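# Pack three parts into a box, lid it, shelve it

## Task

Place the ball bearing, the guide carriage and the round knob inside the box, then fit the box's lid so it lies flat and is not upside down, and set the box on the desk that is empty. Afterwards release it and back away so the robot touches nothing. The robot must not topple or be left leaning, or the task counts as failed.

## Robot and tools

ROBOT. A Rainbow Robotics RB-Y1: a wheeled base (two drive wheels plus two rear casters; 0.58 m wide, reaching 0.10 m in front of the drive axle and 0.57 m behind it; a spin in place sweeps a 0.58 m radius), a torso whose leg folds (ankle, knee, hip) under a chest that can yaw, a head carrying head_camera, and two seven-joint arms. Each arm ends in a two-finger gripper and has a wrist camera (left_wrist_camera, right_wrist_camera) in a case jutting to one side that can bump things. The base cannot go sideways. Loose objects may occasionally get nudged by something outside the robot.

FRAMES. All positions are metres. Base frame: origin on the floor between the drive wheels, x ahead, y to the robot's left, z up. chest, left_hand and right_hand are printed in it; a hand's point sits between its finger pads, its fingers point along the hand's -z and close along its x. Printed hand positions can be off, more so when stretched or loaded. base_odometry is relative to where the base began, counts only wheel rotation (slip looks like travel, bumps that rotate the robot may be missed); heading in rad, left positive, -3.142 to 3.142.

move. Carries at most one action plus "cameras" and "blocking". Legal actions: "base" and/or "joints" (optionally with min_time_s and/or contact_limits); or "target" (optionally with min_time_s); or contact_limits alone. No action = just read state and images. Unknown keys make the call invalid; out-of-range values get it refused.
- base: one object {"x_m_s", "turn_rad_s", "for_s"}; these are velocities held for a duration, not a destination. x_m_s forward speed (negative = back), magnitude 0.005 to 0.4 m/s or 0; turn_rad_s left-positive yaw rate, magnitude 0.02 to 1.509 or 0; for_s 0.1 to 5 s (rounded to 1/30). Omitted velocities are 0. Ramps at 0.4 m/s² (0.5 rad/s² turning), so it coasts up to 1 s (3.1 s turning) after for_s; distance about speed × for_s, or 0.4 × for_s² (0.5 × for_s² for turns) when too brief to reach speed. If |x_m_s| + 0.27 × |turn_rad_s| exceeds 0.4 both shrink proportionally; mixing them gives a rough curve.
- joints: one object for the whole robot, keyed by joint name, each an absolute target (rad; grippers in m of pad opening). Ranges: torso_squat_rad 0 to 1.2 (bigger lowers the level chest), torso_shift_rad -0.3 to 0.6 (hips forward), torso_pitch_rad -0.2 to 1.4 (forward bow), torso_yaw_rad -1.5 to 1.5 (left positive; lift both shoulder rolls outward 0.2 rad or more first). Also squat+shift <= 1.52, squat-shift+pitch <= 1.57, shift+0.5pitch-0.4squat <= 0.7, shift+0.3pitch-0.5squat <= 0.39, else off_target. Arms: shoulder_pitch ±2.356 (negative swings forward/up), left_shoulder_roll 0 to 3.141 and right_shoulder_roll -3.141 to 0 (away from body), shoulder_yaw ±2.094, elbow -2.617 to 0.01 (negative bends), forearm_roll ±3.141, wrist_pitch -1.57 to 1.919, hand_roll ±2.705, gripper 0 to 0.1 m. head_pan_rad ±0.523 (left positive), head_tilt_rad -0.35 to 1.57 (positive looks down). Top speeds: arms 1 rad/s (last three 1.5), head 1.5, squat/pitch 0.3, shift 0.15, yaw 0.6, gripper 0.08 m/s.
- target: one hand only: side "left"/"right", x, y, z in m in the base frame (-3 to 3), quat_wxyz in the same convention as the printed hand lines; an absolute pose. Solved once to joint angles, so the hand follows an arc that can bulge over 0.1 m on long moves; chain short steps. Elbow is never straightened beyond -0.267. Checked only against the robot's body. Always blocking; refused while another move is running.
- min_time_s: 0.1 to 8 s, a floor on arm/head/torso motion duration.
- contact_limits: {"left_gripper_m", "right_gripper_m"} current caps in mA, 200 to 672.5, starting at 672.5 and persisting; lower means a softer grip (force scales with limit minus 100).
- blocking: true/omitted returns when all motion rests; false returns in about 0.5 s while motion continues (new joint targets for a moving part wait until it brakes).
- cameras: list of head_camera, left_wrist_camera, right_wrist_camera or "all"; [] for none; omitted = all.

wait {"seconds": 0 to 10}: lets time pass, returns early once moves settle. stop: brakes all running motion (braked joints may keep pressing). zoom_image {"camera", "region": [x0,y0,x1,y1]} pixels from top-left, at most 504×504; head image 896×504, wrist images 644×364. read_manual: licence text only. finished_scene {"scene": current scene number}: irreversible; the goal must already hold.

RESULTS. "pictures" lists image order. "move" is done or the worst status. base_status "done (sent for a of b s)" only means the command ran, not that the base moved. left_hand_status/right_hand_status: reached (within 10 mm, 2°), short (with error), refused (with reason). joint_status words: done, off_target (stopped short, may still push), not_followed plus "joint command not followed" (arm-collision check withheld it), contact_stop (torso only), time_out, limit_stop_at_<name> (self-collision guard or built-in limit), torque_fault, limit_stop_at_motor_heat. on_its_own reports uncommanded behaviour. lidar_m: 12 ranges, sector 1 straight ahead then counter-clockwise, "-" nothing, measured 0.23 m above the floor. wheel_motors_off 1 means drive motors are cut for about 2 s. motor_effort in % (peak in brackets). Joint torques, external torques, wrist force/torque are noisy, unzeroed estimates. A refused call or an unplanned stop cancels the remaining move, wait and finished_scene calls in the same reply.

GRIPPING. Command an opening at least 0.005 m narrower than the object; off_target or done then both mean holding. Each arm handles about 3 kg.

AVOID. Arms striking or squeezing each other (hand cameras and fingers included; keep shoulder rolls outward about 0.5 rad when both reach forward); joint torque reaching load limits (10 s freeze); motors overheating from long stretched holds or pushing at unreachable poses; heavy loads far forward, which can tip the robot; driving into furniture (the base does not halt, and the upper body catching a desk edge can topple it); dropping objects, releasing moving ones, slamming or shoving hard. At the end nothing may be gripped or touched.

Each tool is called after "Request:" as a command line: name --argument value for each argument, lists and objects as JSON in quotes; but a table of rows of numbers goes row by row, as --pt "numbers of a row", without its own name.

## Session

Request:
move

Scene clock: 0.00 s.
Joint torques (N m): no reading
External joint torques (N m): no reading
Wrist force (N): no reading
Wrist torque (N m): no reading
Wrist force, peak (N): no reading
base_odometry: x=+0.000 y=+0.000 heading=+0.000
lidar_m: 2.41 3.08 2.66 2.64 3.09 2.67 2.56 2.25 1.98 1.99 2.30 2.42
base_status: not commanded
joint_positions: torso_squat_rad=+0.350 torso_shift_rad=+0.000 torso_pitch_rad=+0.000 torso_yaw_rad=+0.000 left_shoulder_pitch_rad=-0.022 left_shoulder_roll_rad=+0.026 left_shoulder_yaw_rad=-0.013 left_elbow_rad=-0.273 left_forearm_roll_rad=-0.015 left_wrist_pitch_rad=+0.028 left_hand_roll_rad=+0.044 left_gripper_m=+0.099 right_shoulder_pitch_rad=+0.028 right_shoulder_roll_rad=-0.023 right_shoulder_yaw_rad=-0.020 right_elbow_rad=-0.254 right_forearm_roll_rad=-0.033 right_wrist_pitch_rad=-0.046 right_hand_roll_rad=+0.043 right_gripper_m=+0.099 head_pan_rad=+0.000 head_tilt_rad=+0.400
joint_status: not commanded
wheel_motors_off: 0
motor_effort: left_wheel=-1 right_wheel=+0
chest: x=-0.2280 y=+0.0004 z=+1.2475 quat_wxyz=(+1.000, +0.000, +0.000, +0.000) (m; base frame)
left_hand: x=-0.0860 y=+0.2375 z=+0.5759 quat_wxyz=(+0.991, +0.010, -0.133, +0.003) (m; base frame)
right_hand: x=-0.1150 y=-0.2411 z=+0.5727 quat_wxyz=(+0.991, -0.015, -0.136, -0.008) (m; base frame)
pictures: head_camera, left_wrist_camera, right_wrist_camera

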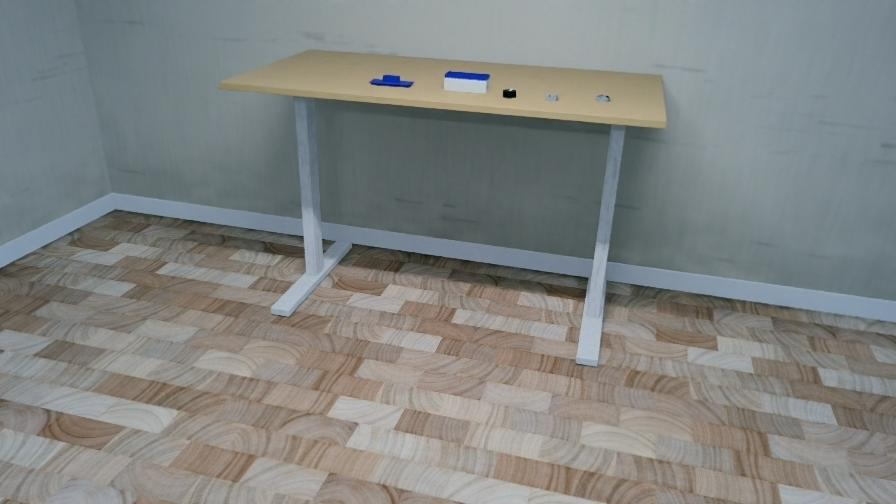

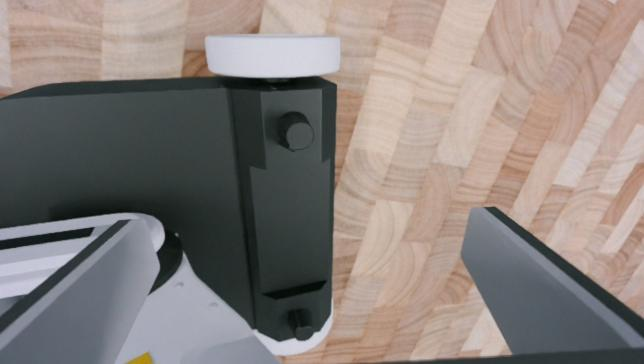

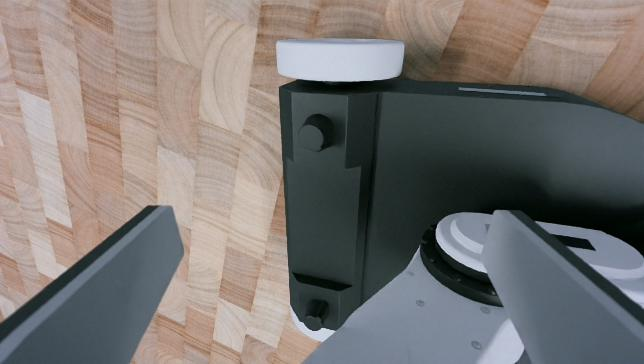

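Request:
zoom_image --camera "head_camera" --region '[340, 40, 640, 140]'

Request:
zoom_image --camera "head_camera" --region '[360, 50, 500, 120]'

Request:
zoom_image --camera "head_camera" --region '[490, 70, 630, 120]'

Scaled by 1.680 from the camera's 896x504 image, which has a finer 1280x720 frame.

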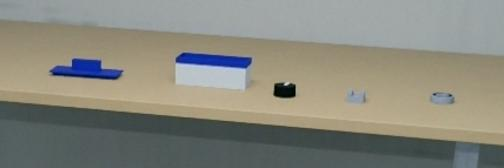

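Scaled by 3.600 from the camera's 896x504 image, which has a finer 1280x720 frame.

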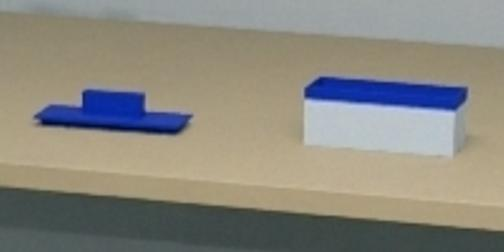

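Scaled by 3.600 from the camera's 896x504 image, which has a finer 1280x720 frame.

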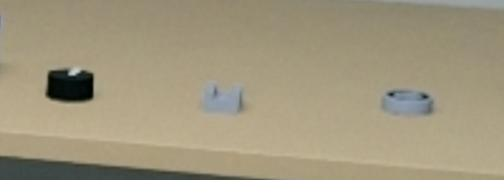

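Request:
move --joints '{"head_pan_rad": -0.523, "head_tilt_rad": 0.35}' --cameras '["head_camera"]'

Request:
move --joints '{"head_pan_rad": 0.523, "head_tilt_rad": 0.35}' --cameras '["head_camera"]'

Scene clock: 19.70 s.
Joint torques (N m): left_arm=[-3.32 1.29 -0.57 -1.73 -0.35 -0.39 -0.12] | right_arm=[-1.94 -2.11 -0.7 -1.11 -0.06 -0.34 0.15]
External joint torques (N m): left_arm=[0.01 0.5 -0.65 0.04 -0.36 0.19 -0.1] | right_arm=[0.06 -0.93 -0.61 0.06 -0.11 0.22 0.13]
Wrist force (N): left_arm=[-8.3 -1.5 -6.2] | right_arm=[-1.3 4.4 -5.3]
Wrist torque (N m): left_arm=[-0.25 -0.38 0.36] | right_arm=[-0.44 0.22 0.16]
Wrist force, peak (N): left_arm=[-9.0 -1.5 -6.1] | right_arm=[-1.8 4.7 -5.0]
move: done
base_odometry: x=+0.000 y=+0.000 heading=+0.000
lidar_m: 2.41 3.08 2.65 2.64 3.08 2.68 2.57 2.27 1.98 1.97 2.31 2.41
base_status: not commanded
joint_positions: torso_squat_rad=+0.350 torso_shift_rad=+0.000 torso_pitch_rad=+0.000 torso_yaw_rad=+0.000 left_shoulder_pitch_rad=-0.022 left_shoulder_roll_rad=+0.026 left_shoulder_yaw_rad=-0.013 left_elbow_rad=-0.273 left_forearm_roll_rad=-0.015 left_wrist_pitch_rad=+0.028 left_hand_roll_rad=+0.044 left_gripper_m=+0.099 right_shoulder_pitch_rad=+0.028 right_shoulder_roll_rad=-0.023 right_shoulder_yaw_rad=-0.020 right_elbow_rad=-0.254 right_forearm_roll_rad=-0.033 right_wrist_pitch_rad=-0.046 right_hand_roll_rad=+0.043 right_gripper_m=+0.099 head_pan_rad=-0.523 head_tilt_rad=+0.350
joint_status: all done
wheel_motors_off: 0
motor_effort: left_wheel=+0(1) right_wheel=+1(2)
chest: x=-0.2280 y=+0.0004 z=+1.2475 quat_wxyz=(+1.000, +0.000, +0.000, +0.000) (m; base frame)
left_hand: x=-0.0860 y=+0.2375 z=+0.5759 quat_wxyz=(+0.991, +0.010, -0.133, +0.003) (m; base frame)
right_hand: x=-0.1150 y=-0.2411 z=+0.5727 quat_wxyz=(+0.991, -0.015, -0.136, -0.008) (m; base frame)
pictures: head_camera

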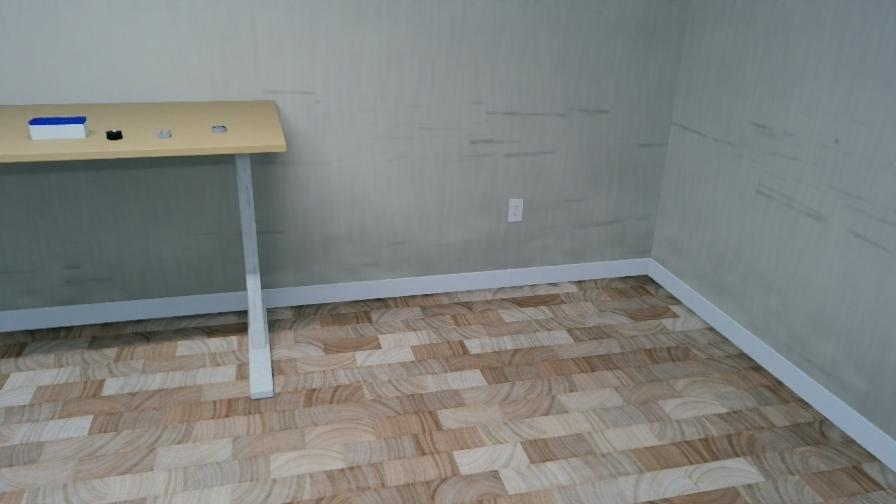

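Scene clock: 21.07 s.
Joint torques (N m): left_arm=[-3.21 0.74 0.03 -1.65 -0.15 -0.44 0.04] | right_arm=[-1.78 -2.33 -0.56 -1.21 -0.01 -0.41 0.04]
External joint torques (N m): left_arm=[0.12 -0.05 -0.05 0.12 -0.15 0.14 0.05] | right_arm=[0.23 -1.15 -0.48 -0.04 -0.07 0.15 0.03]
Wrist force (N): left_arm=[-8.2 -1.3 -6.0] | right_arm=[-1.2 3.6 -5.2]
Wrist torque (N m): left_arm=[-0.29 -0.37 0.27] | right_arm=[-0.37 0.23 0.14]
Wrist force, peak (N): left_arm=[-8.7 -1.7 -6.1] | right_arm=[-1.5 4.2 -5.4]
move: done
base_odometry: x=+0.000 y=+0.000 heading=+0.000
lidar_m: 2.42 3.09 2.65 2.66 3.09 2.68 2.56 2.24 1.98 1.98 2.28 2.42
base_status: not commanded
joint_positions: torso_squat_rad=+0.350 torso_shift_rad=+0.000 torso_pitch_rad=+0.000 torso_yaw_rad=+0.000 left_shoulder_pitch_rad=-0.022 left_shoulder_roll_rad=+0.026 left_shoulder_yaw_rad=-0.013 left_elbow_rad=-0.273 left_forearm_roll_rad=-0.015 left_wrist_pitch_rad=+0.028 left_hand_roll_rad=+0.044 left_gripper_m=+0.099 right_shoulder_pitch_rad=+0.028 right_shoulder_roll_rad=-0.023 right_shoulder_yaw_rad=-0.020 right_elbow_rad=-0.254 right_forearm_roll_rad=-0.033 right_wrist_pitch_rad=-0.046 right_hand_roll_rad=+0.043 right_gripper_m=+0.099 head_pan_rad=+0.522 head_tilt_rad=+0.350
joint_status: all done
wheel_motors_off: 0
motor_effort: left_wheel=+0(1) right_wheel=+0(2)
chest: x=-0.2280 y=+0.0004 z=+1.2475 quat_wxyz=(+1.000, +0.000, +0.000, +0.000) (m; base frame)
left_hand: x=-0.0860 y=+0.2375 z=+0.5759 quat_wxyz=(+0.991, +0.010, -0.133, +0.003) (m; base frame)
right_hand: x=-0.1150 y=-0.2411 z=+0.5727 quat_wxyz=(+0.991, -0.015, -0.136, -0.008) (m; base frame)
pictures: head_camera

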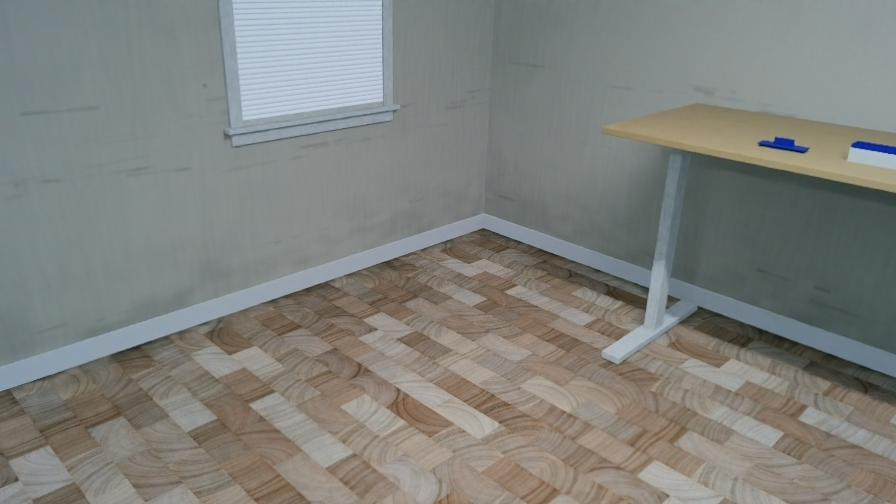

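Request:
move --base '{"turn_rad_s": 1.4, "for_s": 2.1}' --cameras '["head_camera"]'

Scene clock: 88.70 s.
Joint torques (N m): left_arm=[-3.71 0.6 -0.16 -1.44 -0.04 -0.33 0.06] | right_arm=[-1.71 -2.2 -0.79 -1.19 -0.07 -0.4 -0.08]
External joint torques (N m): left_arm=[-0.39 -0.2 -0.23 0.33 -0.05 0.25 0.07] | right_arm=[0.3 -1.03 -0.7 -0.02 -0.12 0.16 -0.1]
Wrist force (N): left_arm=[-8.4 -1.3 -5.8] | right_arm=[-1.0 3.5 -4.6]
Wrist torque (N m): left_arm=[-0.28 -0.41 0.30] | right_arm=[-0.31 0.21 0.14]
Wrist force, peak (N): left_arm=[-9.0 -1.7 -6.5] | right_arm=[-1.8 4.4 -5.5]
move: done
base_odometry: x=+0.000 y=+0.000 heading=+2.205
lidar_m: 3.29 2.67 2.55 2.15 1.97 2.00 2.45 2.40 2.71 2.91 2.66 2.68
base_status: done (sent for 2.1 of 2.1 s)
joint_positions: torso_squat_rad=+0.350 torso_shift_rad=+0.000 torso_pitch_rad=+0.000 torso_yaw_rad=+0.000 left_shoulder_pitch_rad=-0.022 left_shoulder_roll_rad=+0.026 left_shoulder_yaw_rad=-0.013 left_elbow_rad=-0.273 left_forearm_roll_rad=-0.015 left_wrist_pitch_rad=+0.028 left_hand_roll_rad=+0.044 left_gripper_m=+0.099 right_shoulder_pitch_rad=+0.028 right_shoulder_roll_rad=-0.023 right_shoulder_yaw_rad=-0.020 right_elbow_rad=-0.254 right_forearm_roll_rad=-0.033 right_wrist_pitch_rad=-0.046 right_hand_roll_rad=+0.043 right_gripper_m=+0.099 head_pan_rad=+0.522 head_tilt_rad=+0.350
joint_status: not commanded
wheel_motors_off: 0
motor_effort: left_wheel=+2(23) right_wheel=+8(39)
chest: x=-0.2280 y=+0.0003 z=+1.2475 quat_wxyz=(+1.000, +0.000, +0.000, +0.000) (m; base frame)
left_hand: x=-0.0860 y=+0.2375 z=+0.5759 quat_wxyz=(+0.991, +0.010, -0.133, +0.003) (m; base frame)
right_hand: x=-0.1150 y=-0.2411 z=+0.5727 quat_wxyz=(+0.991, -0.015, -0.136, -0.008) (m; base frame)
pictures: head_camera

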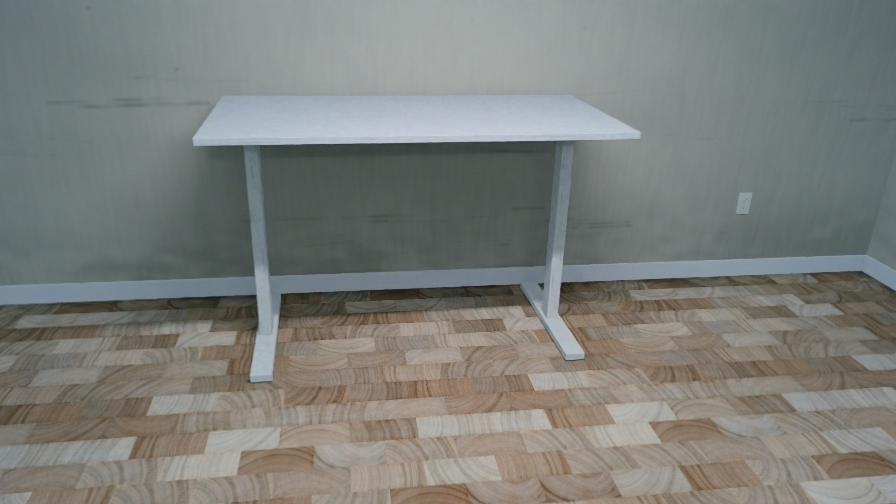

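Request:
move --base '{"turn_rad_s": -1.4, "for_s": 2.245}' --joints '{"head_pan_rad": 0.0, "head_tilt_rad": 0.35}' --cameras '["head_camera"]'

Scene clock: 180.70 s.
Joint torques (N m): left_arm=[-4.34 0.98 0.04 -1.57 0.15 -0.32 0.04] | right_arm=[-1.84 -2.28 -0.7 -1.08 -0.14 -0.34 -0.03]
External joint torques (N m): left_arm=[-1.01 0.19 -0.03 0.2 0.15 0.25 0.06] | right_arm=[0.17 -1.1 -0.61 0.1 -0.19 0.22 -0.04]
Wrist force (N): left_arm=[-8.3 -1.8 -5.7] | right_arm=[-1.8 3.1 -5.3]
Wrist torque (N m): left_arm=[-0.23 -0.39 0.32] | right_arm=[-0.30 0.16 0.15]
Wrist force, peak (N): left_arm=[-9.0 -1.5 -6.2] | right_arm=[-1.5 4.4 -5.4]
move: done
base_odometry: x=+0.000 y=+0.000 heading=-0.289
lidar_m: 2.41 2.70 2.79 2.66 2.74 2.68 2.59 2.86 2.07 1.98 2.04 2.75
base_status: done (sent for 2.23 of 2.23 s)
joint_positions: torso_squat_rad=+0.350 torso_shift_rad=+0.000 torso_pitch_rad=+0.000 torso_yaw_rad=+0.000 left_shoulder_pitch_rad=-0.022 left_shoulder_roll_rad=+0.026 left_shoulder_yaw_rad=-0.013 left_elbow_rad=-0.273 left_forearm_roll_rad=-0.015 left_wrist_pitch_rad=+0.028 left_hand_roll_rad=+0.044 left_gripper_m=+0.099 right_shoulder_pitch_rad=+0.028 right_shoulder_roll_rad=-0.023 right_shoulder_yaw_rad=-0.020 right_elbow_rad=-0.254 right_forearm_roll_rad=-0.033 right_wrist_pitch_rad=-0.046 right_hand_roll_rad=+0.043 right_gripper_m=+0.099 head_pan_rad=+0.000 head_tilt_rad=+0.350
joint_status: all done
wheel_motors_off: 0
motor_effort: left_wheel=+6(29) right_wheel=+5(33)
chest: x=-0.2281 y=+0.0004 z=+1.2475 quat_wxyz=(+1.000, +0.000, +0.000, +0.000) (m; base frame)
left_hand: x=-0.0860 y=+0.2376 z=+0.5759 quat_wxyz=(+0.991, +0.010, -0.133, +0.003) (m; base frame)
right_hand: x=-0.1150 y=-0.2411 z=+0.5727 quat_wxyz=(+0.991, -0.015, -0.136, -0.008) (m; base frame)
pictures: head_camera

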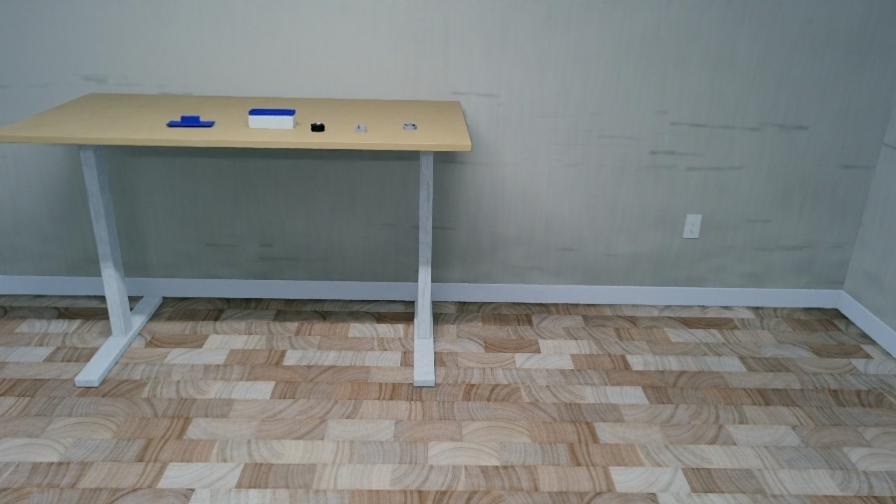

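Request:
move --base '{"turn_rad_s": 1.4, "for_s": 0.8333}' --cameras '[]'

Request:
move --base '{"x_m_s": 0.4, "for_s": 4.2}' --cameras '[]'

Request:
move --base '{"turn_rad_s": -1.4, "for_s": 0.8667}' --joints '{"head_tilt_rad": 0.5}' --cameras '["head_camera"]'

Scene clock: 229.73 s.
Joint torques (N m): left_arm=[-2.98 1.07 0.3 -1.79 -0.21 -0.31 0.18] | right_arm=[-1.79 -2 -0.24 -0.98 -0.02 -0.41 0.1]
External joint torques (N m): left_arm=[0.35 0.28 0.22 -0.02 -0.22 0.27 0.19] | right_arm=[0.22 -0.82 -0.15 0.2 -0.07 0.16 0.09]
Wrist force (N): left_arm=[-7.9 -0.9 -5.5] | right_arm=[-1.2 4.3 -4.5]
Wrist torque (N m): left_arm=[-0.33 -0.37 0.30] | right_arm=[-0.45 0.24 0.13]
Wrist force, peak (N): left_arm=[-9.1 -0.9 -6.4] | right_arm=[-2.0 4.6 -5.1]
move: done
base_odometry: x=+0.000 y=+0.000 heading=+0.057
lidar_m: 2.69 2.98 2.66 2.67 3.19 2.67 2.57 2.22 1.98 1.99 2.38 2.39
base_status: done (sent for 0.83 of 0.83 s)
joint_positions: torso_squat_rad=+0.350 torso_shift_rad=+0.000 torso_pitch_rad=+0.000 torso_yaw_rad=+0.000 left_shoulder_pitch_rad=-0.022 left_shoulder_roll_rad=+0.026 left_shoulder_yaw_rad=-0.013 left_elbow_rad=-0.273 left_forearm_roll_rad=-0.015 left_wrist_pitch_rad=+0.028 left_hand_roll_rad=+0.044 left_gripper_m=+0.099 right_shoulder_pitch_rad=+0.028 right_shoulder_roll_rad=-0.023 right_shoulder_yaw_rad=-0.020 right_elbow_rad=-0.254 right_forearm_roll_rad=-0.033 right_wrist_pitch_rad=-0.046 right_hand_roll_rad=+0.043 right_gripper_m=+0.099 head_pan_rad=+0.000 head_tilt_rad=+0.350
joint_status: not commanded
wheel_motors_off: 0
motor_effort: left_wheel=-10(21) right_wheel=+7(19)
chest: x=-0.2281 y=+0.0003 z=+1.2475 quat_wxyz=(+1.000, +0.000, +0.000, +0.000) (m; base frame)
left_hand: x=-0.0860 y=+0.2375 z=+0.5759 quat_wxyz=(+0.991, +0.010, -0.133, +0.003) (m; base frame)
right_hand: x=-0.1150 y=-0.2411 z=+0.5727 quat_wxyz=(+0.991, -0.015, -0.136, -0.008) (m; base frame)
pictures: none
No camera images: "cameras" was empty.

Scene clock: 235.47 s.
Joint torques (N m): left_arm=[-3.45 0.57 -0.15 -1.45 -0.12 -0.21 0.13] | right_arm=[-1.39 -2.04 -0.55 -1.24 -0.08 -0.39 0.12]
External joint torques (N m): left_arm=[-0.13 -0.22 -0.23 0.32 -0.13 0.37 0.14] | right_arm=[0.62 -0.86 -0.47 -0.07 -0.13 0.17 0.11]
Wrist force (N): left_arm=[-8.2 -1.9 -6.3] | right_arm=[-1.7 3.8 -5.2]
Wrist torque (N m): left_arm=[-0.19 -0.37 0.32] | right_arm=[-0.37 0.20 0.16]
Wrist force, peak (N): left_arm=[-8.8 -1.4 -6.5] | right_arm=[-1.5 4.7 -5.0]
move: done
base_odometry: x=+1.677 y=+0.095 heading=+0.056
lidar_m: 1.27 1.06 2.12 2.14 2.57 4.16 4.25 2.80 2.50 2.29 0.95 1.25
base_status: done (sent for 4.2 of 4.2 s)
joint_positions: torso_squat_rad=+0.350 torso_shift_rad=+0.000 torso_pitch_rad=+0.000 torso_yaw_rad=+0.000 left_shoulder_pitch_rad=-0.023 left_shoulder_roll_rad=+0.026 left_shoulder_yaw_rad=-0.013 left_elbow_rad=-0.273 left_forearm_roll_rad=-0.015 left_wrist_pitch_rad=+0.028 left_hand_roll_rad=+0.044 left_gripper_m=+0.099 right_shoulder_pitch_rad=+0.028 right_shoulder_roll_rad=-0.023 right_shoulder_yaw_rad=-0.020 right_elbow_rad=-0.254 right_forearm_roll_rad=-0.033 right_wrist_pitch_rad=-0.046 right_hand_roll_rad=+0.043 right_gripper_m=+0.099 head_pan_rad=+0.000 head_tilt_rad=+0.350
joint_status: not commanded
wheel_motors_off: 0
motor_effort: left_wheel=-8(27) right_wheel=+11(44)
chest: x=-0.2279 y=+0.0003 z=+1.2475 quat_wxyz=(+1.000, +0.000, +0.000, +0.000) (m; base frame)
left_hand: x=-0.0859 y=+0.2375 z=+0.5759 quat_wxyz=(+0.991, +0.010, -0.133, +0.003) (m; base frame)
right_hand: x=-0.1149 y=-0.2411 z=+0.5727 quat_wxyz=(+0.991, -0.015, -0.136, -0.008) (m; base frame)
pictures: none
No camera images: "cameras" was empty.

Scene clock: 237.63 s.
Joint torques (N m): left_arm=[-3.49 0.94 -0.2 -1.71 0.13 -0.58 -0.05] | right_arm=[-0.93 -2.12 -0.78 -1.24 -0.15 -0.42 0.1]
External joint torques (N m): left_arm=[-0.16 0.16 -0.27 0.05 0.13 0 -0.04] | right_arm=[1.08 -0.94 -0.7 -0.06 -0.2 0.14 0.09]
Wrist force (N): left_arm=[-8.4 -1.4 -5.3] | right_arm=[-1.7 3.7 -5.0]
Wrist torque (N m): left_arm=[-0.28 -0.37 0.29] | right_arm=[-0.36 0.17 0.13]
Wrist force, peak (N): left_arm=[-8.7 -1.6 -6.4] | right_arm=[-1.8 3.9 -5.5]
move: done
base_odometry: x=+1.677 y=+0.095 heading=-0.319
lidar_m: 1.25 1.07 1.07 2.12 2.19 2.87 4.16 3.73 2.64 2.50 1.89 0.96
base_status: done (sent for 0.87 of 0.87 s)
joint_positions: torso_squat_rad=+0.350 torso_shift_rad=+0.000 torso_pitch_rad=+0.000 torso_yaw_rad=+0.000 left_shoulder_pitch_rad=-0.022 left_shoulder_roll_rad=+0.026 left_shoulder_yaw_rad=-0.013 left_elbow_rad=-0.273 left_forearm_roll_rad=-0.015 left_wrist_pitch_rad=+0.028 left_hand_roll_rad=+0.044 left_gripper_m=+0.099 right_shoulder_pitch_rad=+0.028 right_shoulder_roll_rad=-0.023 right_shoulder_yaw_rad=-0.020 right_elbow_rad=-0.254 right_forearm_roll_rad=-0.033 right_wrist_pitch_rad=-0.046 right_hand_roll_rad=+0.043 right_gripper_m=+0.099 head_pan_rad=+0.000 head_tilt_rad=+0.500
joint_status: all done
wheel_motors_off: 0
motor_effort: left_wheel=+5(23) right_wheel=+4(35)
chest: x=-0.2279 y=+0.0004 z=+1.2475 quat_wxyz=(+1.000, +0.000, +0.000, +0.000) (m; base frame)
left_hand: x=-0.0860 y=+0.2376 z=+0.5759 quat_wxyz=(+0.991, +0.010, -0.133, +0.003) (m; base frame)
right_hand: x=-0.1149 y=-0.2411 z=+0.5727 quat_wxyz=(+0.991, -0.015, -0.136, -0.008) (m; base frame)
pictures: head_camera

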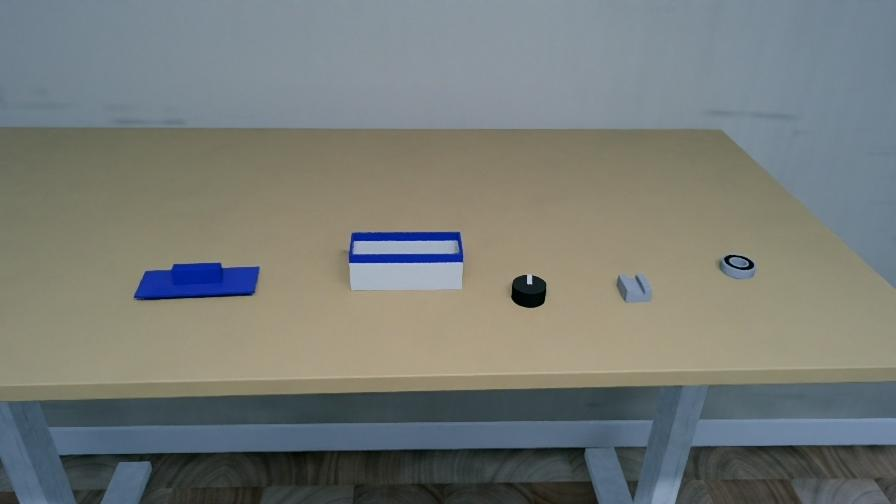

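Request:
zoom_image --camera "head_camera" --region '[120, 210, 480, 412]'

Request:
zoom_image --camera "head_camera" --region '[490, 230, 790, 398]'

Scaled by 1.400 from the camera's 896x504 image, which has a finer 1280x720 frame.

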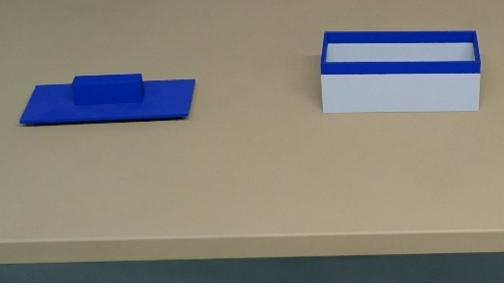

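Scaled by 1.680 from the camera's 896x504 image, which has a finer 1280x720 frame.

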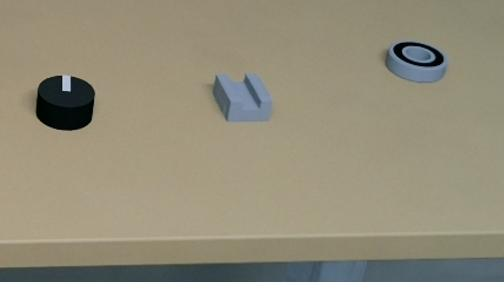

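Request:
move --target '{"side": "right", "x": 0.12, "y": -0.32, "z": 1.15, "quat_wxyz": [1, 0, 0, 0]}' --min_time_s 2.5 --cameras '["head_camera"]'

Request:
move --target '{"side": "left", "x": 0.12, "y": 0.32, "z": 1.15, "quat_wxyz": [1, 0, 0, 0]}' --min_time_s 2.5 --cameras '["head_camera", "left_wrist_camera", "right_wrist_camera"]'

Scene clock: 437.83 s.
Joint torques (N m): left_arm=[-3.96 1.31 -0.28 -1.59 0.02 -0.27 0.18] | right_arm=[-14.5 -14.75 -8.2 -1.26 0.15 0.01 0.2]
External joint torques (N m): left_arm=[-0.63 0.52 -0.36 0.17 0.02 0.31 0.19] | right_arm=[0.26 -2.61 0.96 -0.3 -0.07 0.03 0.2]
Wrist force (N): left_arm=[-8.0 -1.1 -6.1] | right_arm=[1.1 3.2 -5.2]
Wrist torque (N m): left_arm=[-0.32 -0.34 0.31] | right_arm=[-0.30 0.33 0.14]
Wrist force, peak (N): left_arm=[-8.9 -0.9 -6.3] | right_arm=[-3.5 5.1 -4.1]
move: done
base_odometry: x=+1.677 y=+0.095 heading=-0.319
lidar_m: 1.26 1.06 1.07 2.13 2.19 2.88 4.16 3.72 2.64 2.50 1.87 0.95
base_status: not commanded
joint_positions: torso_squat_rad=+0.350 torso_shift_rad=+0.000 torso_pitch_rad=+0.000 torso_yaw_rad=+0.000 left_shoulder_pitch_rad=-0.022 left_shoulder_roll_rad=+0.026 left_shoulder_yaw_rad=-0.013 left_elbow_rad=-0.273 left_forearm_roll_rad=-0.015 left_wrist_pitch_rad=+0.028 left_hand_roll_rad=+0.044 left_gripper_m=+0.099 right_shoulder_pitch_rad=-0.758 right_shoulder_roll_rad=-1.251 right_shoulder_yaw_rad=+0.392 right_elbow_rad=-1.872 right_forearm_roll_rad=-1.512 right_wrist_pitch_rad=+1.919 right_hand_roll_rad=-0.712 right_gripper_m=+0.099 head_pan_rad=+0.000 head_tilt_rad=+0.500
joint_status: all done
wheel_motors_off: 0
motor_effort: left_wheel=+8(8) right_wheel=+4(6)
chest: x=-0.2280 y=+0.0004 z=+1.2475 quat_wxyz=(+1.000, +0.000, +0.000, +0.000) (m; base frame)
left_hand: x=-0.0860 y=+0.2376 z=+0.5759 quat_wxyz=(+0.991, +0.010, -0.133, +0.003) (m; base frame)
right_hand: x=+0.1200 y=-0.3200 z=+1.1501 quat_wxyz=(+1.000, +0.000, -0.001, +0.000) (m; base frame)
right_hand_status: reached (checked arc, planned for 2.5 s): 0 mm and 0.1 deg off.
pictures: head_camera

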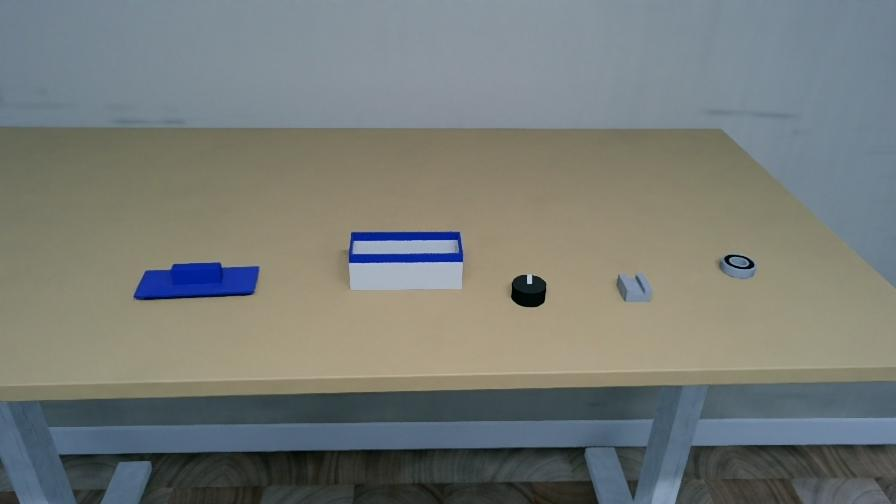

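Scene clock: 440.70 s.
Joint torques (N m): left_arm=[-14.47 11.75 6.96 -0.5 -0.11 0.02 0.01] | right_arm=[-14.27 -14.74 -8.1 -1.07 0.26 0.04 0.13]
External joint torques (N m): left_arm=[-0.36 0.73 -2.05 0.35 -0.13 0.08 0.01] | right_arm=[0.49 -2.6 1.06 -0.11 0.05 0.06 0.13]
Wrist force (N): left_arm=[-6.2 -0.8 -5.7] | right_arm=[0.4 3.5 -5.0]
Wrist torque (N m): left_arm=[-0.31 -0.25 0.32] | right_arm=[-0.33 0.29 0.14]
Wrist force, peak (N): left_arm=[-10.2 -2.0 -5.9] | right_arm=[0.5 3.8 -5.9]
move: done
base_odometry: x=+1.677 y=+0.095 heading=-0.319
lidar_m: 1.25 1.06 1.08 2.12 2.18 2.87 4.15 3.71 2.64 2.50 1.89 0.95
base_status: not commanded
joint_positions: torso_squat_rad=+0.350 torso_shift_rad=+0.000 torso_pitch_rad=+0.000 torso_yaw_rad=+0.000 left_shoulder_pitch_rad=-0.763 left_shoulder_roll_rad=+1.251 left_shoulder_yaw_rad=-0.397 left_elbow_rad=-1.872 left_forearm_roll_rad=+1.513 left_wrist_pitch_rad=+1.919 left_hand_roll_rad=+0.715 left_gripper_m=+0.099 right_shoulder_pitch_rad=-0.758 right_shoulder_roll_rad=-1.251 right_shoulder_yaw_rad=+0.392 right_elbow_rad=-1.872 right_forearm_roll_rad=-1.512 right_wrist_pitch_rad=+1.919 right_hand_roll_rad=-0.712 right_gripper_m=+0.099 head_pan_rad=+0.000 head_tilt_rad=+0.500
joint_status: all done
wheel_motors_off: 0
motor_effort: left_wheel=+8(9) right_wheel=+4(6)
chest: x=-0.2280 y=+0.0004 z=+1.2475 quat_wxyz=(+1.000, +0.000, +0.000, +0.000) (m; base frame)
left_hand: x=+0.1200 y=+0.3200 z=+1.1501 quat_wxyz=(+1.000, +0.000, +0.000, +0.000) (m; base frame)
left_hand_status: reached (checked arc, planned for 2.5 s): 0 mm and 0.0 deg off.
right_hand: x=+0.1200 y=-0.3200 z=+1.1501 quat_wxyz=(+1.000, +0.000, -0.001, +0.000) (m; base frame)
pictures: head_camera, left_wrist_camera, right_wrist_camera

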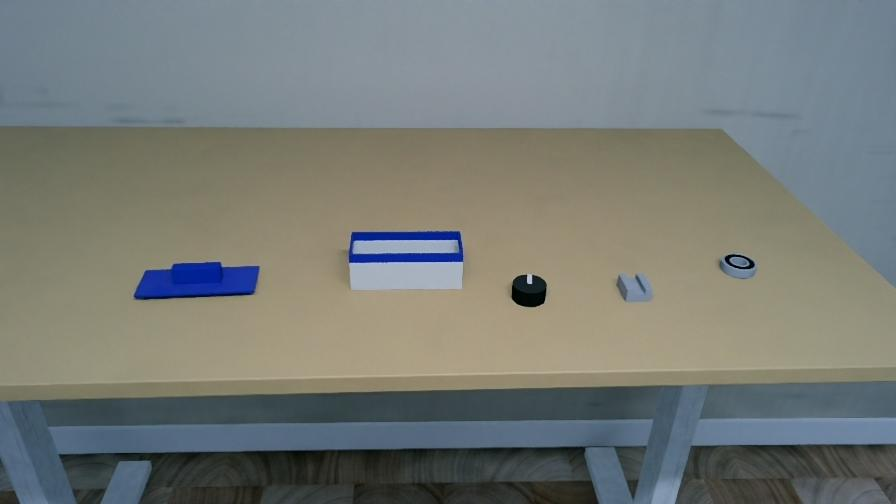

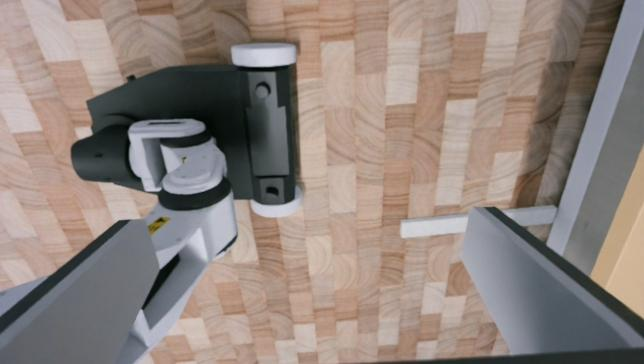

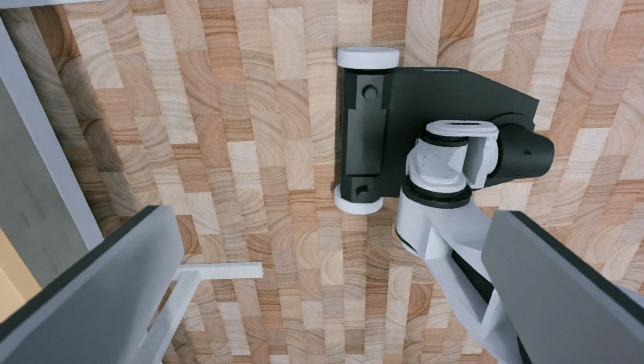

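Request:
move --base '{"turn_rad_s": -1.0, "for_s": 0.6}' --cameras '[]'

Request:
move --base '{"x_m_s": 0.3, "for_s": 1.2}' --cameras '[]'

Request:
move --base '{"turn_rad_s": 1.0, "for_s": 0.7}' --joints '{"head_tilt_rad": 0.7}'

Scene clock: 518.60 s.
Joint torques (N m): left_arm=[-13.72 11.09 7.47 -0.44 -0.06 -0.03 -0.12] | right_arm=[-14.37 -14.69 -8.09 -1.39 0.2 0.12 0.13]
External joint torques (N m): left_arm=[0.39 0.06 -1.54 0.41 -0.08 0.04 -0.12] | right_arm=[0.39 -2.56 1.07 -0.43 -0.02 0.13 0.13]
Wrist force (N): left_arm=[-7.3 -1.2 -6.4] | right_arm=[0.4 3.5 -4.7]
Wrist torque (N m): left_arm=[-0.26 -0.36 0.32] | right_arm=[-0.32 0.32 0.15]
Wrist force, peak (N): left_arm=[-7.0 -1.2 -6.9] | right_arm=[0.0 4.5 -5.5]
move: done
base_odometry: x=+1.677 y=+0.095 heading=-0.498
lidar_m: 1.25 1.25 1.07 2.12 2.11 2.53 4.16 4.24 2.86 2.51 2.42 0.96
base_status: done (sent for 0.6 of 0.6 s)
joint_positions: torso_squat_rad=+0.350 torso_shift_rad=+0.000 torso_pitch_rad=+0.000 torso_yaw_rad=+0.000 left_shoulder_pitch_rad=-0.763 left_shoulder_roll_rad=+1.251 left_shoulder_yaw_rad=-0.397 left_elbow_rad=-1.872 left_forearm_roll_rad=+1.513 left_wrist_pitch_rad=+1.919 left_hand_roll_rad=+0.715 left_gripper_m=+0.099 right_shoulder_pitch_rad=-0.758 right_shoulder_roll_rad=-1.251 right_shoulder_yaw_rad=+0.392 right_elbow_rad=-1.872 right_forearm_roll_rad=-1.512 right_wrist_pitch_rad=+1.919 right_hand_roll_rad=-0.712 right_gripper_m=+0.099 head_pan_rad=+0.000 head_tilt_rad=+0.500
joint_status: not commanded
wheel_motors_off: 0
motor_effort: left_wheel=+6(22) right_wheel=+3(21)
chest: x=-0.2280 y=+0.0004 z=+1.2475 quat_wxyz=(+1.000, +0.000, +0.000, +0.000) (m; base frame)
left_hand: x=+0.1200 y=+0.3200 z=+1.1500 quat_wxyz=(+1.000, +0.000, +0.000, +0.000) (m; base frame)
right_hand: x=+0.1200 y=-0.3200 z=+1.1501 quat_wxyz=(+1.000, +0.000, -0.001, +0.000) (m; base frame)
pictures: none
No camera images: "cameras" was empty.

Scene clock: 520.87 s.
Joint torques (N m): left_arm=[-14.07 11.44 8.04 -0.58 0.09 0.16 -0.03] | right_arm=[-14.45 -14.57 -8.51 -1.28 0.25 0.11 0.15]
External joint torques (N m): left_arm=[0.05 0.41 -0.97 0.27 0.07 0.22 -0.03] | right_arm=[0.31 -2.44 0.65 -0.32 0.03 0.13 0.15]
Wrist force (N): left_arm=[-6.9 -0.8 -6.0] | right_arm=[0.7 3.6 -5.0]
Wrist torque (N m): left_arm=[-0.35 -0.30 0.32] | right_arm=[-0.36 0.32 0.15]
Wrist force, peak (N): left_arm=[-7.5 -1.3 -6.0] | right_arm=[-0.4 3.6 -5.9]
move: done
base_odometry: x=+1.993 y=-0.077 heading=-0.499
lidar_m: 0.90 0.90 0.89 1.96 2.22 2.61 4.52 4.58 2.77 2.41 1.74 0.61
base_status: done (sent for 1.2 of 1.2 s)
joint_positions: torso_squat_rad=+0.350 torso_shift_rad=+0.000 torso_pitch_rad=+0.000 torso_yaw_rad=+0.000 left_shoulder_pitch_rad=-0.763 left_shoulder_roll_rad=+1.251 left_shoulder_yaw_rad=-0.397 left_elbow_rad=-1.872 left_forearm_roll_rad=+1.513 left_wrist_pitch_rad=+1.919 left_hand_roll_rad=+0.715 left_gripper_m=+0.099 right_shoulder_pitch_rad=-0.758 right_shoulder_roll_rad=-1.251 right_shoulder_yaw_rad=+0.392 right_elbow_rad=-1.872 right_forearm_roll_rad=-1.512 right_wrist_pitch_rad=+1.919 right_hand_roll_rad=-0.712 right_gripper_m=+0.099 head_pan_rad=+0.000 head_tilt_rad=+0.500
joint_status: not commanded
wheel_motors_off: 0
motor_effort: left_wheel=-3(28) right_wheel=+4(35)
chest: x=-0.2278 y=+0.0004 z=+1.2475 quat_wxyz=(+1.000, +0.000, +0.000, +0.000) (m; base frame)
left_hand: x=+0.1201 y=+0.3200 z=+1.1499 quat_wxyz=(+1.000, +0.000, +0.000, +0.000) (m; base frame)
right_hand: x=+0.1201 y=-0.3200 z=+1.1500 quat_wxyz=(+1.000, +0.000, -0.001, +0.000) (m; base frame)
pictures: none
No camera images: "cameras" was empty.

Scene clock: 522.57 s.
Joint torques (N m): left_arm=[-14.66 11.1 7.43 -0.29 -0.17 0.14 0.06] | right_arm=[-14.61 -14.92 -8.15 -1.24 0.12 0.14 0.03]
External joint torques (N m): left_arm=[-0.55 0.07 -1.57 0.55 -0.19 0.21 0.06] | right_arm=[0.15 -2.79 1.01 -0.28 -0.1 0.16 0.03]
Wrist force (N): left_arm=[-6.4 -1.3 -5.9] | right_arm=[0.3 4.0 -5.3]
Wrist torque (N m): left_arm=[-0.23 -0.29 0.29] | right_arm=[-0.41 0.31 0.13]
Wrist force, peak (N): left_arm=[-7.5 -1.5 -6.7] | right_arm=[0.7 3.9 -5.4]
move: done
base_odometry: x=+1.993 y=-0.077 heading=-0.254
lidar_m: 0.90 0.95 0.91 2.19 2.31 3.19 4.51 3.39 2.51 2.43 1.28 0.63
base_status: done (sent for 0.7 of 0.7 s)
joint_positions: torso_squat_rad=+0.350 torso_shift_rad=+0.000 torso_pitch_rad=+0.000 torso_yaw_rad=+0.000 left_shoulder_pitch_rad=-0.763 left_shoulder_roll_rad=+1.251 left_shoulder_yaw_rad=-0.397 left_elbow_rad=-1.872 left_forearm_roll_rad=+1.513 left_wrist_pitch_rad=+1.919 left_hand_roll_rad=+0.715 left_gripper_m=+0.099 right_shoulder_pitch_rad=-0.758 right_shoulder_roll_rad=-1.251 right_shoulder_yaw_rad=+0.392 right_elbow_rad=-1.872 right_forearm_roll_rad=-1.512 right_wrist_pitch_rad=+1.919 right_hand_roll_rad=-0.712 right_gripper_m=+0.099 head_pan_rad=+0.000 head_tilt_rad=+0.700
joint_status: all done
wheel_motors_off: 0
motor_effort: left_wheel=-3(24) right_wheel=+0(28)
chest: x=-0.2278 y=+0.0003 z=+1.2475 quat_wxyz=(+1.000, +0.000, +0.000, +0.000) (m; base frame)
left_hand: x=+0.1201 y=+0.3200 z=+1.1500 quat_wxyz=(+1.000, +0.000, +0.000, +0.000) (m; base frame)
right_hand: x=+0.1201 y=-0.3201 z=+1.1499 quat_wxyz=(+1.000, +0.000, -0.001, +0.000) (m; base frame)
pictures: head_camera, left_wrist_camera, right_wrist_camera

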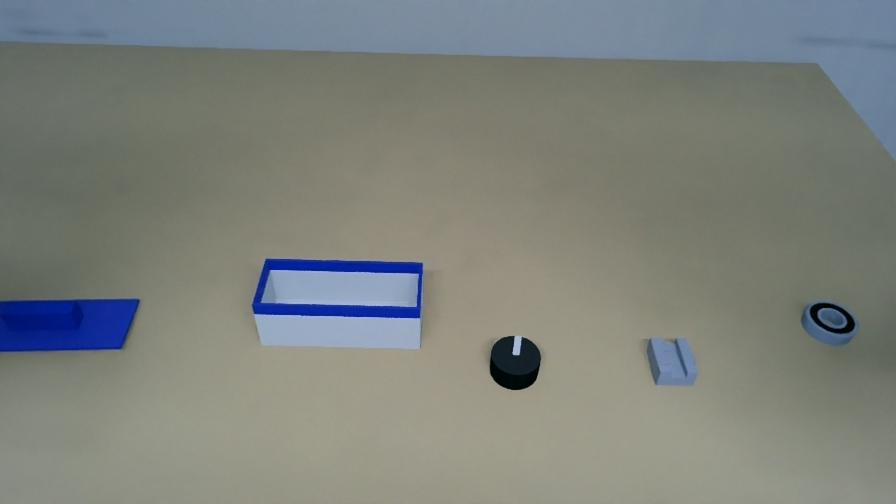

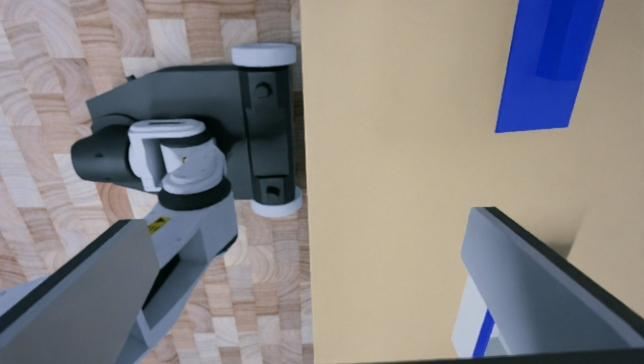

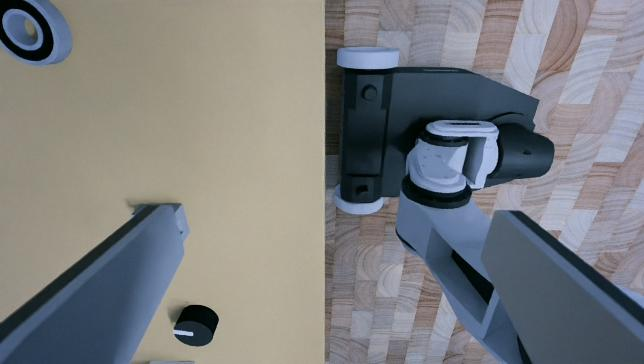

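Request:
move --joints '{"torso_pitch_rad": 0.3, "head_tilt_rad": 0.6}' --min_time_s 2.0 --cameras '["head_camera", "left_wrist_camera", "right_wrist_camera"]'

Scene clock: 555.67 s.
Joint torques (N m): left_arm=[-12.24 12.3 7.96 -1.85 0.29 0.24 0.12] | right_arm=[-12.75 -16.39 -8.02 -2.21 -0.16 0.53 0.06]
External joint torques (N m): left_arm=[-0.14 -0.14 -0.81 0.18 -0.08 -0.11 0.1] | right_arm=[-0.2 -2.68 0.92 -0.13 -0.05 0.13 0.08]
Wrist force (N): left_arm=[-4.7 -1.4 -6.1] | right_arm=[2.2 3.9 -4.6]
Wrist torque (N m): left_arm=[-0.29 -0.14 0.25] | right_arm=[-0.39 0.39 0.13]
Wrist force, peak (N): left_arm=[-7.1 -1.5 -7.0] | right_arm=[3.0 4.1 -5.0]
move: done
base_odometry: x=+1.993 y=-0.077 heading=-0.254
lidar_m: 0.90 0.96 0.88 2.21 2.31 3.19 4.53 3.40 2.52 2.42 1.30 0.62
base_status: not commanded
joint_positions: torso_squat_rad=+0.350 torso_shift_rad=+0.000 torso_pitch_rad=+0.300 torso_yaw_rad=+0.000 left_shoulder_pitch_rad=-0.763 left_shoulder_roll_rad=+1.251 left_shoulder_yaw_rad=-0.398 left_elbow_rad=-1.872 left_forearm_roll_rad=+1.513 left_wrist_pitch_rad=+1.919 left_hand_roll_rad=+0.715 left_gripper_m=+0.099 right_shoulder_pitch_rad=-0.758 right_shoulder_roll_rad=-1.251 right_shoulder_yaw_rad=+0.392 right_elbow_rad=-1.872 right_forearm_roll_rad=-1.512 right_wrist_pitch_rad=+1.919 right_hand_roll_rad=-0.712 right_gripper_m=+0.099 head_pan_rad=+0.000 head_tilt_rad=+0.600
joint_status: all done
wheel_motors_off: 0
motor_effort: left_wheel=-5(5) right_wheel=+2(2)
chest: x=-0.1365 y=+0.0003 z=+1.2337 quat_wxyz=(+0.989, +0.000, +0.149, +0.000) (m; base frame)
left_hand: x=+0.1671 y=+0.3199 z=+1.0377 quat_wxyz=(+0.989, +0.000, +0.149, +0.000) (m; base frame)
right_hand: x=+0.1670 y=-0.3201 z=+1.0377 quat_wxyz=(+0.989, +0.000, +0.149, +0.000) (m; base frame)
pictures: head_camera, left_wrist_camera, right_wrist_camera

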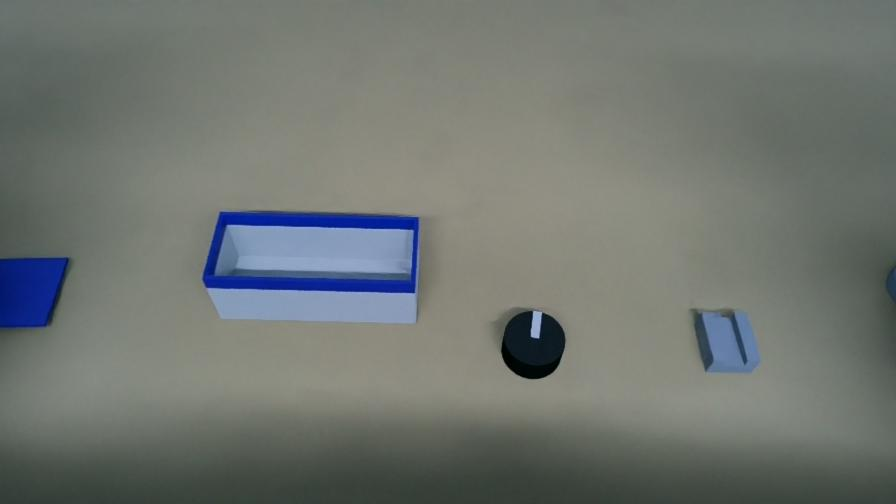

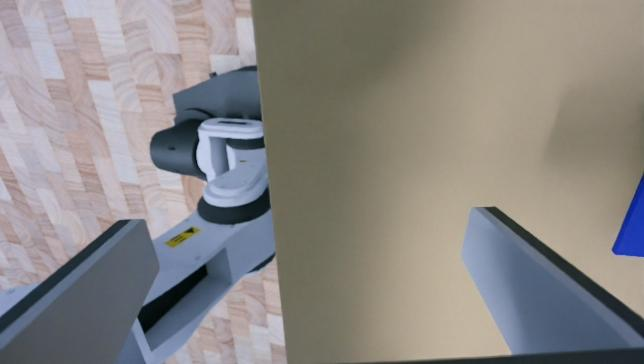

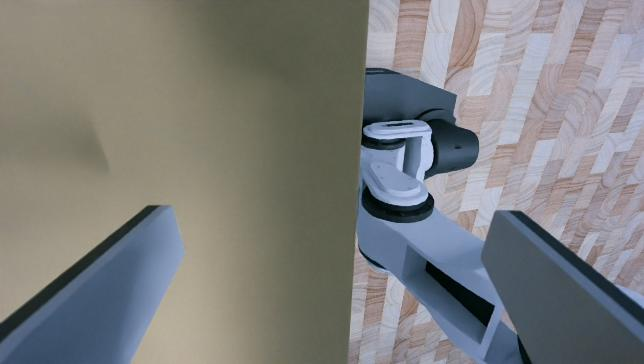

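Request:
move --base '{"x_m_s": 0.2, "for_s": 0.3333}' --joints '{"head_tilt_rad": 0.75}' --cameras '["head_camera"]'

Request:
move --target '{"side": "right", "x": 0.26, "y": -0.26, "z": 1.1, "quat_wxyz": [1, 0, 0, 0]}' --min_time_s 2.0 --cameras '["head_camera", "right_wrist_camera"]'

Scene clock: 579.43 s.
Joint torques (N m): left_arm=[-12.55 12.2 6.92 -1.79 0.51 0.23 0.06] | right_arm=[-12.23 -16.68 -8.27 -2.2 -0.06 0.57 0.14]
External joint torques (N m): left_arm=[-0.45 -0.24 -1.85 0.25 0.15 -0.12 0.05] | right_arm=[0.32 -2.96 0.67 -0.13 0.05 0.17 0.16]
Wrist force (N): left_arm=[-4.5 -1.4 -5.6] | right_arm=[1.9 4.3 -4.9]
Wrist torque (N m): left_arm=[-0.25 -0.17 0.29] | right_arm=[-0.43 0.36 0.15]
Wrist force, peak (N): left_arm=[-5.6 -0.5 -6.5] | right_arm=[2.7 3.9 -5.5]
move: done
base_odometry: x=+2.036 y=-0.088 heading=-0.254
lidar_m: 0.86 0.89 0.87 2.20 2.28 3.17 4.56 3.39 2.50 2.43 0.60 0.60
base_status: done (sent for 0.33 of 0.33 s)
joint_positions: torso_squat_rad=+0.350 torso_shift_rad=+0.000 torso_pitch_rad=+0.300 torso_yaw_rad=+0.000 left_shoulder_pitch_rad=-0.763 left_shoulder_roll_rad=+1.251 left_shoulder_yaw_rad=-0.398 left_elbow_rad=-1.872 left_forearm_roll_rad=+1.513 left_wrist_pitch_rad=+1.919 left_hand_roll_rad=+0.715 left_gripper_m=+0.099 right_shoulder_pitch_rad=-0.758 right_shoulder_roll_rad=-1.251 right_shoulder_yaw_rad=+0.392 right_elbow_rad=-1.872 right_forearm_roll_rad=-1.512 right_wrist_pitch_rad=+1.919 right_hand_roll_rad=-0.712 right_gripper_m=+0.099 head_pan_rad=+0.000 head_tilt_rad=+0.750
joint_status: all done
wheel_motors_off: 0
motor_effort: left_wheel=+3(20) right_wheel=-2(38)
chest: x=-0.1365 y=+0.0003 z=+1.2337 quat_wxyz=(+0.989, +0.000, +0.150, +0.000) (m; base frame)
left_hand: x=+0.1671 y=+0.3199 z=+1.0377 quat_wxyz=(+0.989, +0.000, +0.149, +0.000) (m; base frame)
right_hand: x=+0.1670 y=-0.3201 z=+1.0377 quat_wxyz=(+0.989, +0.000, +0.149, +0.000) (m; base frame)
pictures: head_camera

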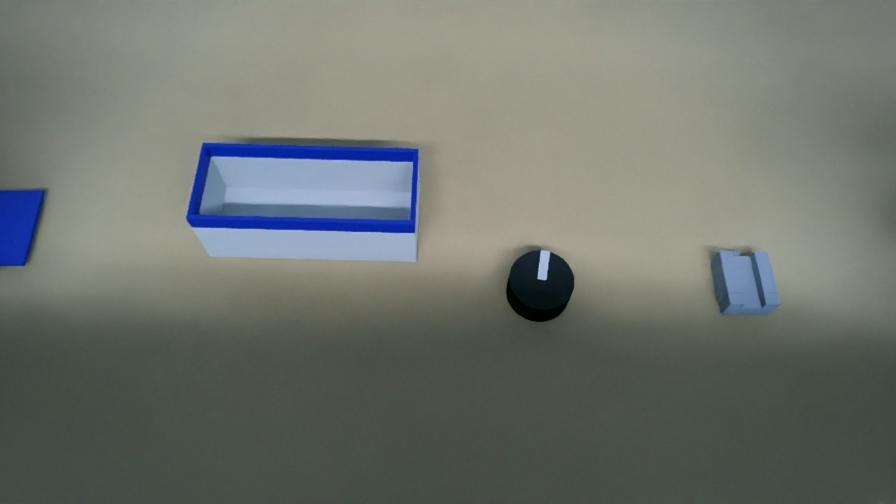

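Scene clock: 581.77 s.
Joint torques (N m): left_arm=[-12.26 12.25 6.89 -1.74 0.4 0.48 -0.1] | right_arm=[-16.91 -11.25 -7.68 -1.21 0.3 0.03 -0.04]
External joint torques (N m): left_arm=[-0.16 -0.19 -1.88 0.29 0.04 0.13 -0.12] | right_arm=[-0.97 0.08 1.35 0.73 0.08 0.05 -0.04]
Wrist force (N): left_arm=[-4.6 -1.6 -5.9] | right_arm=[0.2 3.4 -5.1]
Wrist torque (N m): left_arm=[-0.23 -0.15 0.28] | right_arm=[-0.30 0.27 0.15]
Wrist force, peak (N): left_arm=[-5.2 -1.4 -6.3] | right_arm=[2.5 4.4 -5.0]
move: done
base_odometry: x=+2.036 y=-0.088 heading=-0.254
lidar_m: 0.85 0.90 0.87 2.20 2.30 3.17 4.57 3.41 2.50 2.42 0.59 0.59
base_status: not commanded
joint_positions: torso_squat_rad=+0.350 torso_shift_rad=+0.000 torso_pitch_rad=+0.300 torso_yaw_rad=+0.000 left_shoulder_pitch_rad=-0.763 left_shoulder_roll_rad=+1.251 left_shoulder_yaw_rad=-0.398 left_elbow_rad=-1.872 left_forearm_roll_rad=+1.513 left_wrist_pitch_rad=+1.919 left_hand_roll_rad=+0.715 left_gripper_m=+0.099 right_shoulder_pitch_rad=-1.080 right_shoulder_roll_rad=-1.128 right_shoulder_yaw_rad=+0.438 right_elbow_rad=-1.828 right_forearm_roll_rad=-1.381 right_wrist_pitch_rad=+1.919 right_hand_roll_rad=-0.824 right_gripper_m=+0.099 head_pan_rad=+0.000 head_tilt_rad=+0.750
joint_status: all done
wheel_motors_off: 0
motor_effort: left_wheel=+4(4) right_wheel=+0(2)
chest: x=-0.1365 y=+0.0003 z=+1.2337 quat_wxyz=(+0.989, +0.000, +0.150, +0.000) (m; base frame)
left_hand: x=+0.1671 y=+0.3199 z=+1.0377 quat_wxyz=(+0.989, +0.000, +0.149, +0.000) (m; base frame)
right_hand: x=+0.2595 y=-0.2602 z=+1.1003 quat_wxyz=(+1.000, +0.000, -0.002, +0.000) (m; base frame)
right_hand_status: reached (checked arc, planned for 2.0 s): 1 mm and 0.2 deg off.
pictures: head_camera, right_wrist_camera

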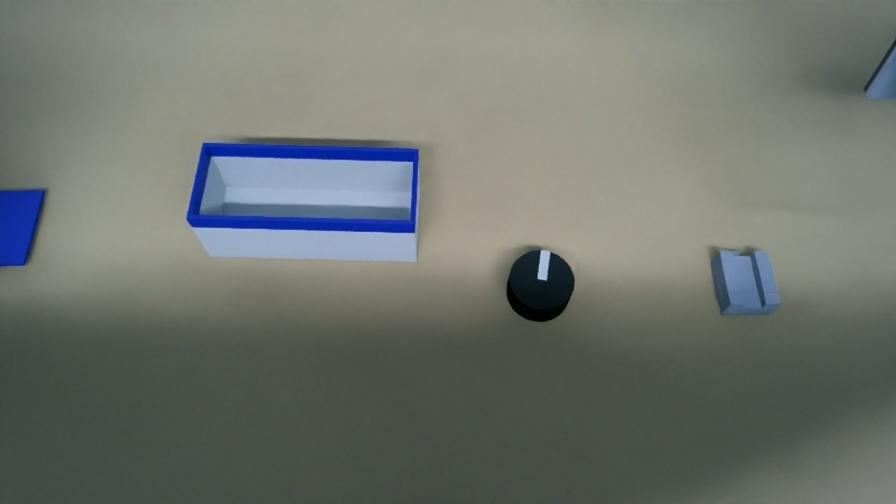

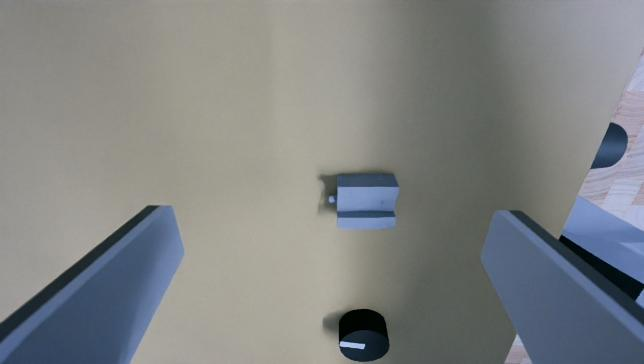

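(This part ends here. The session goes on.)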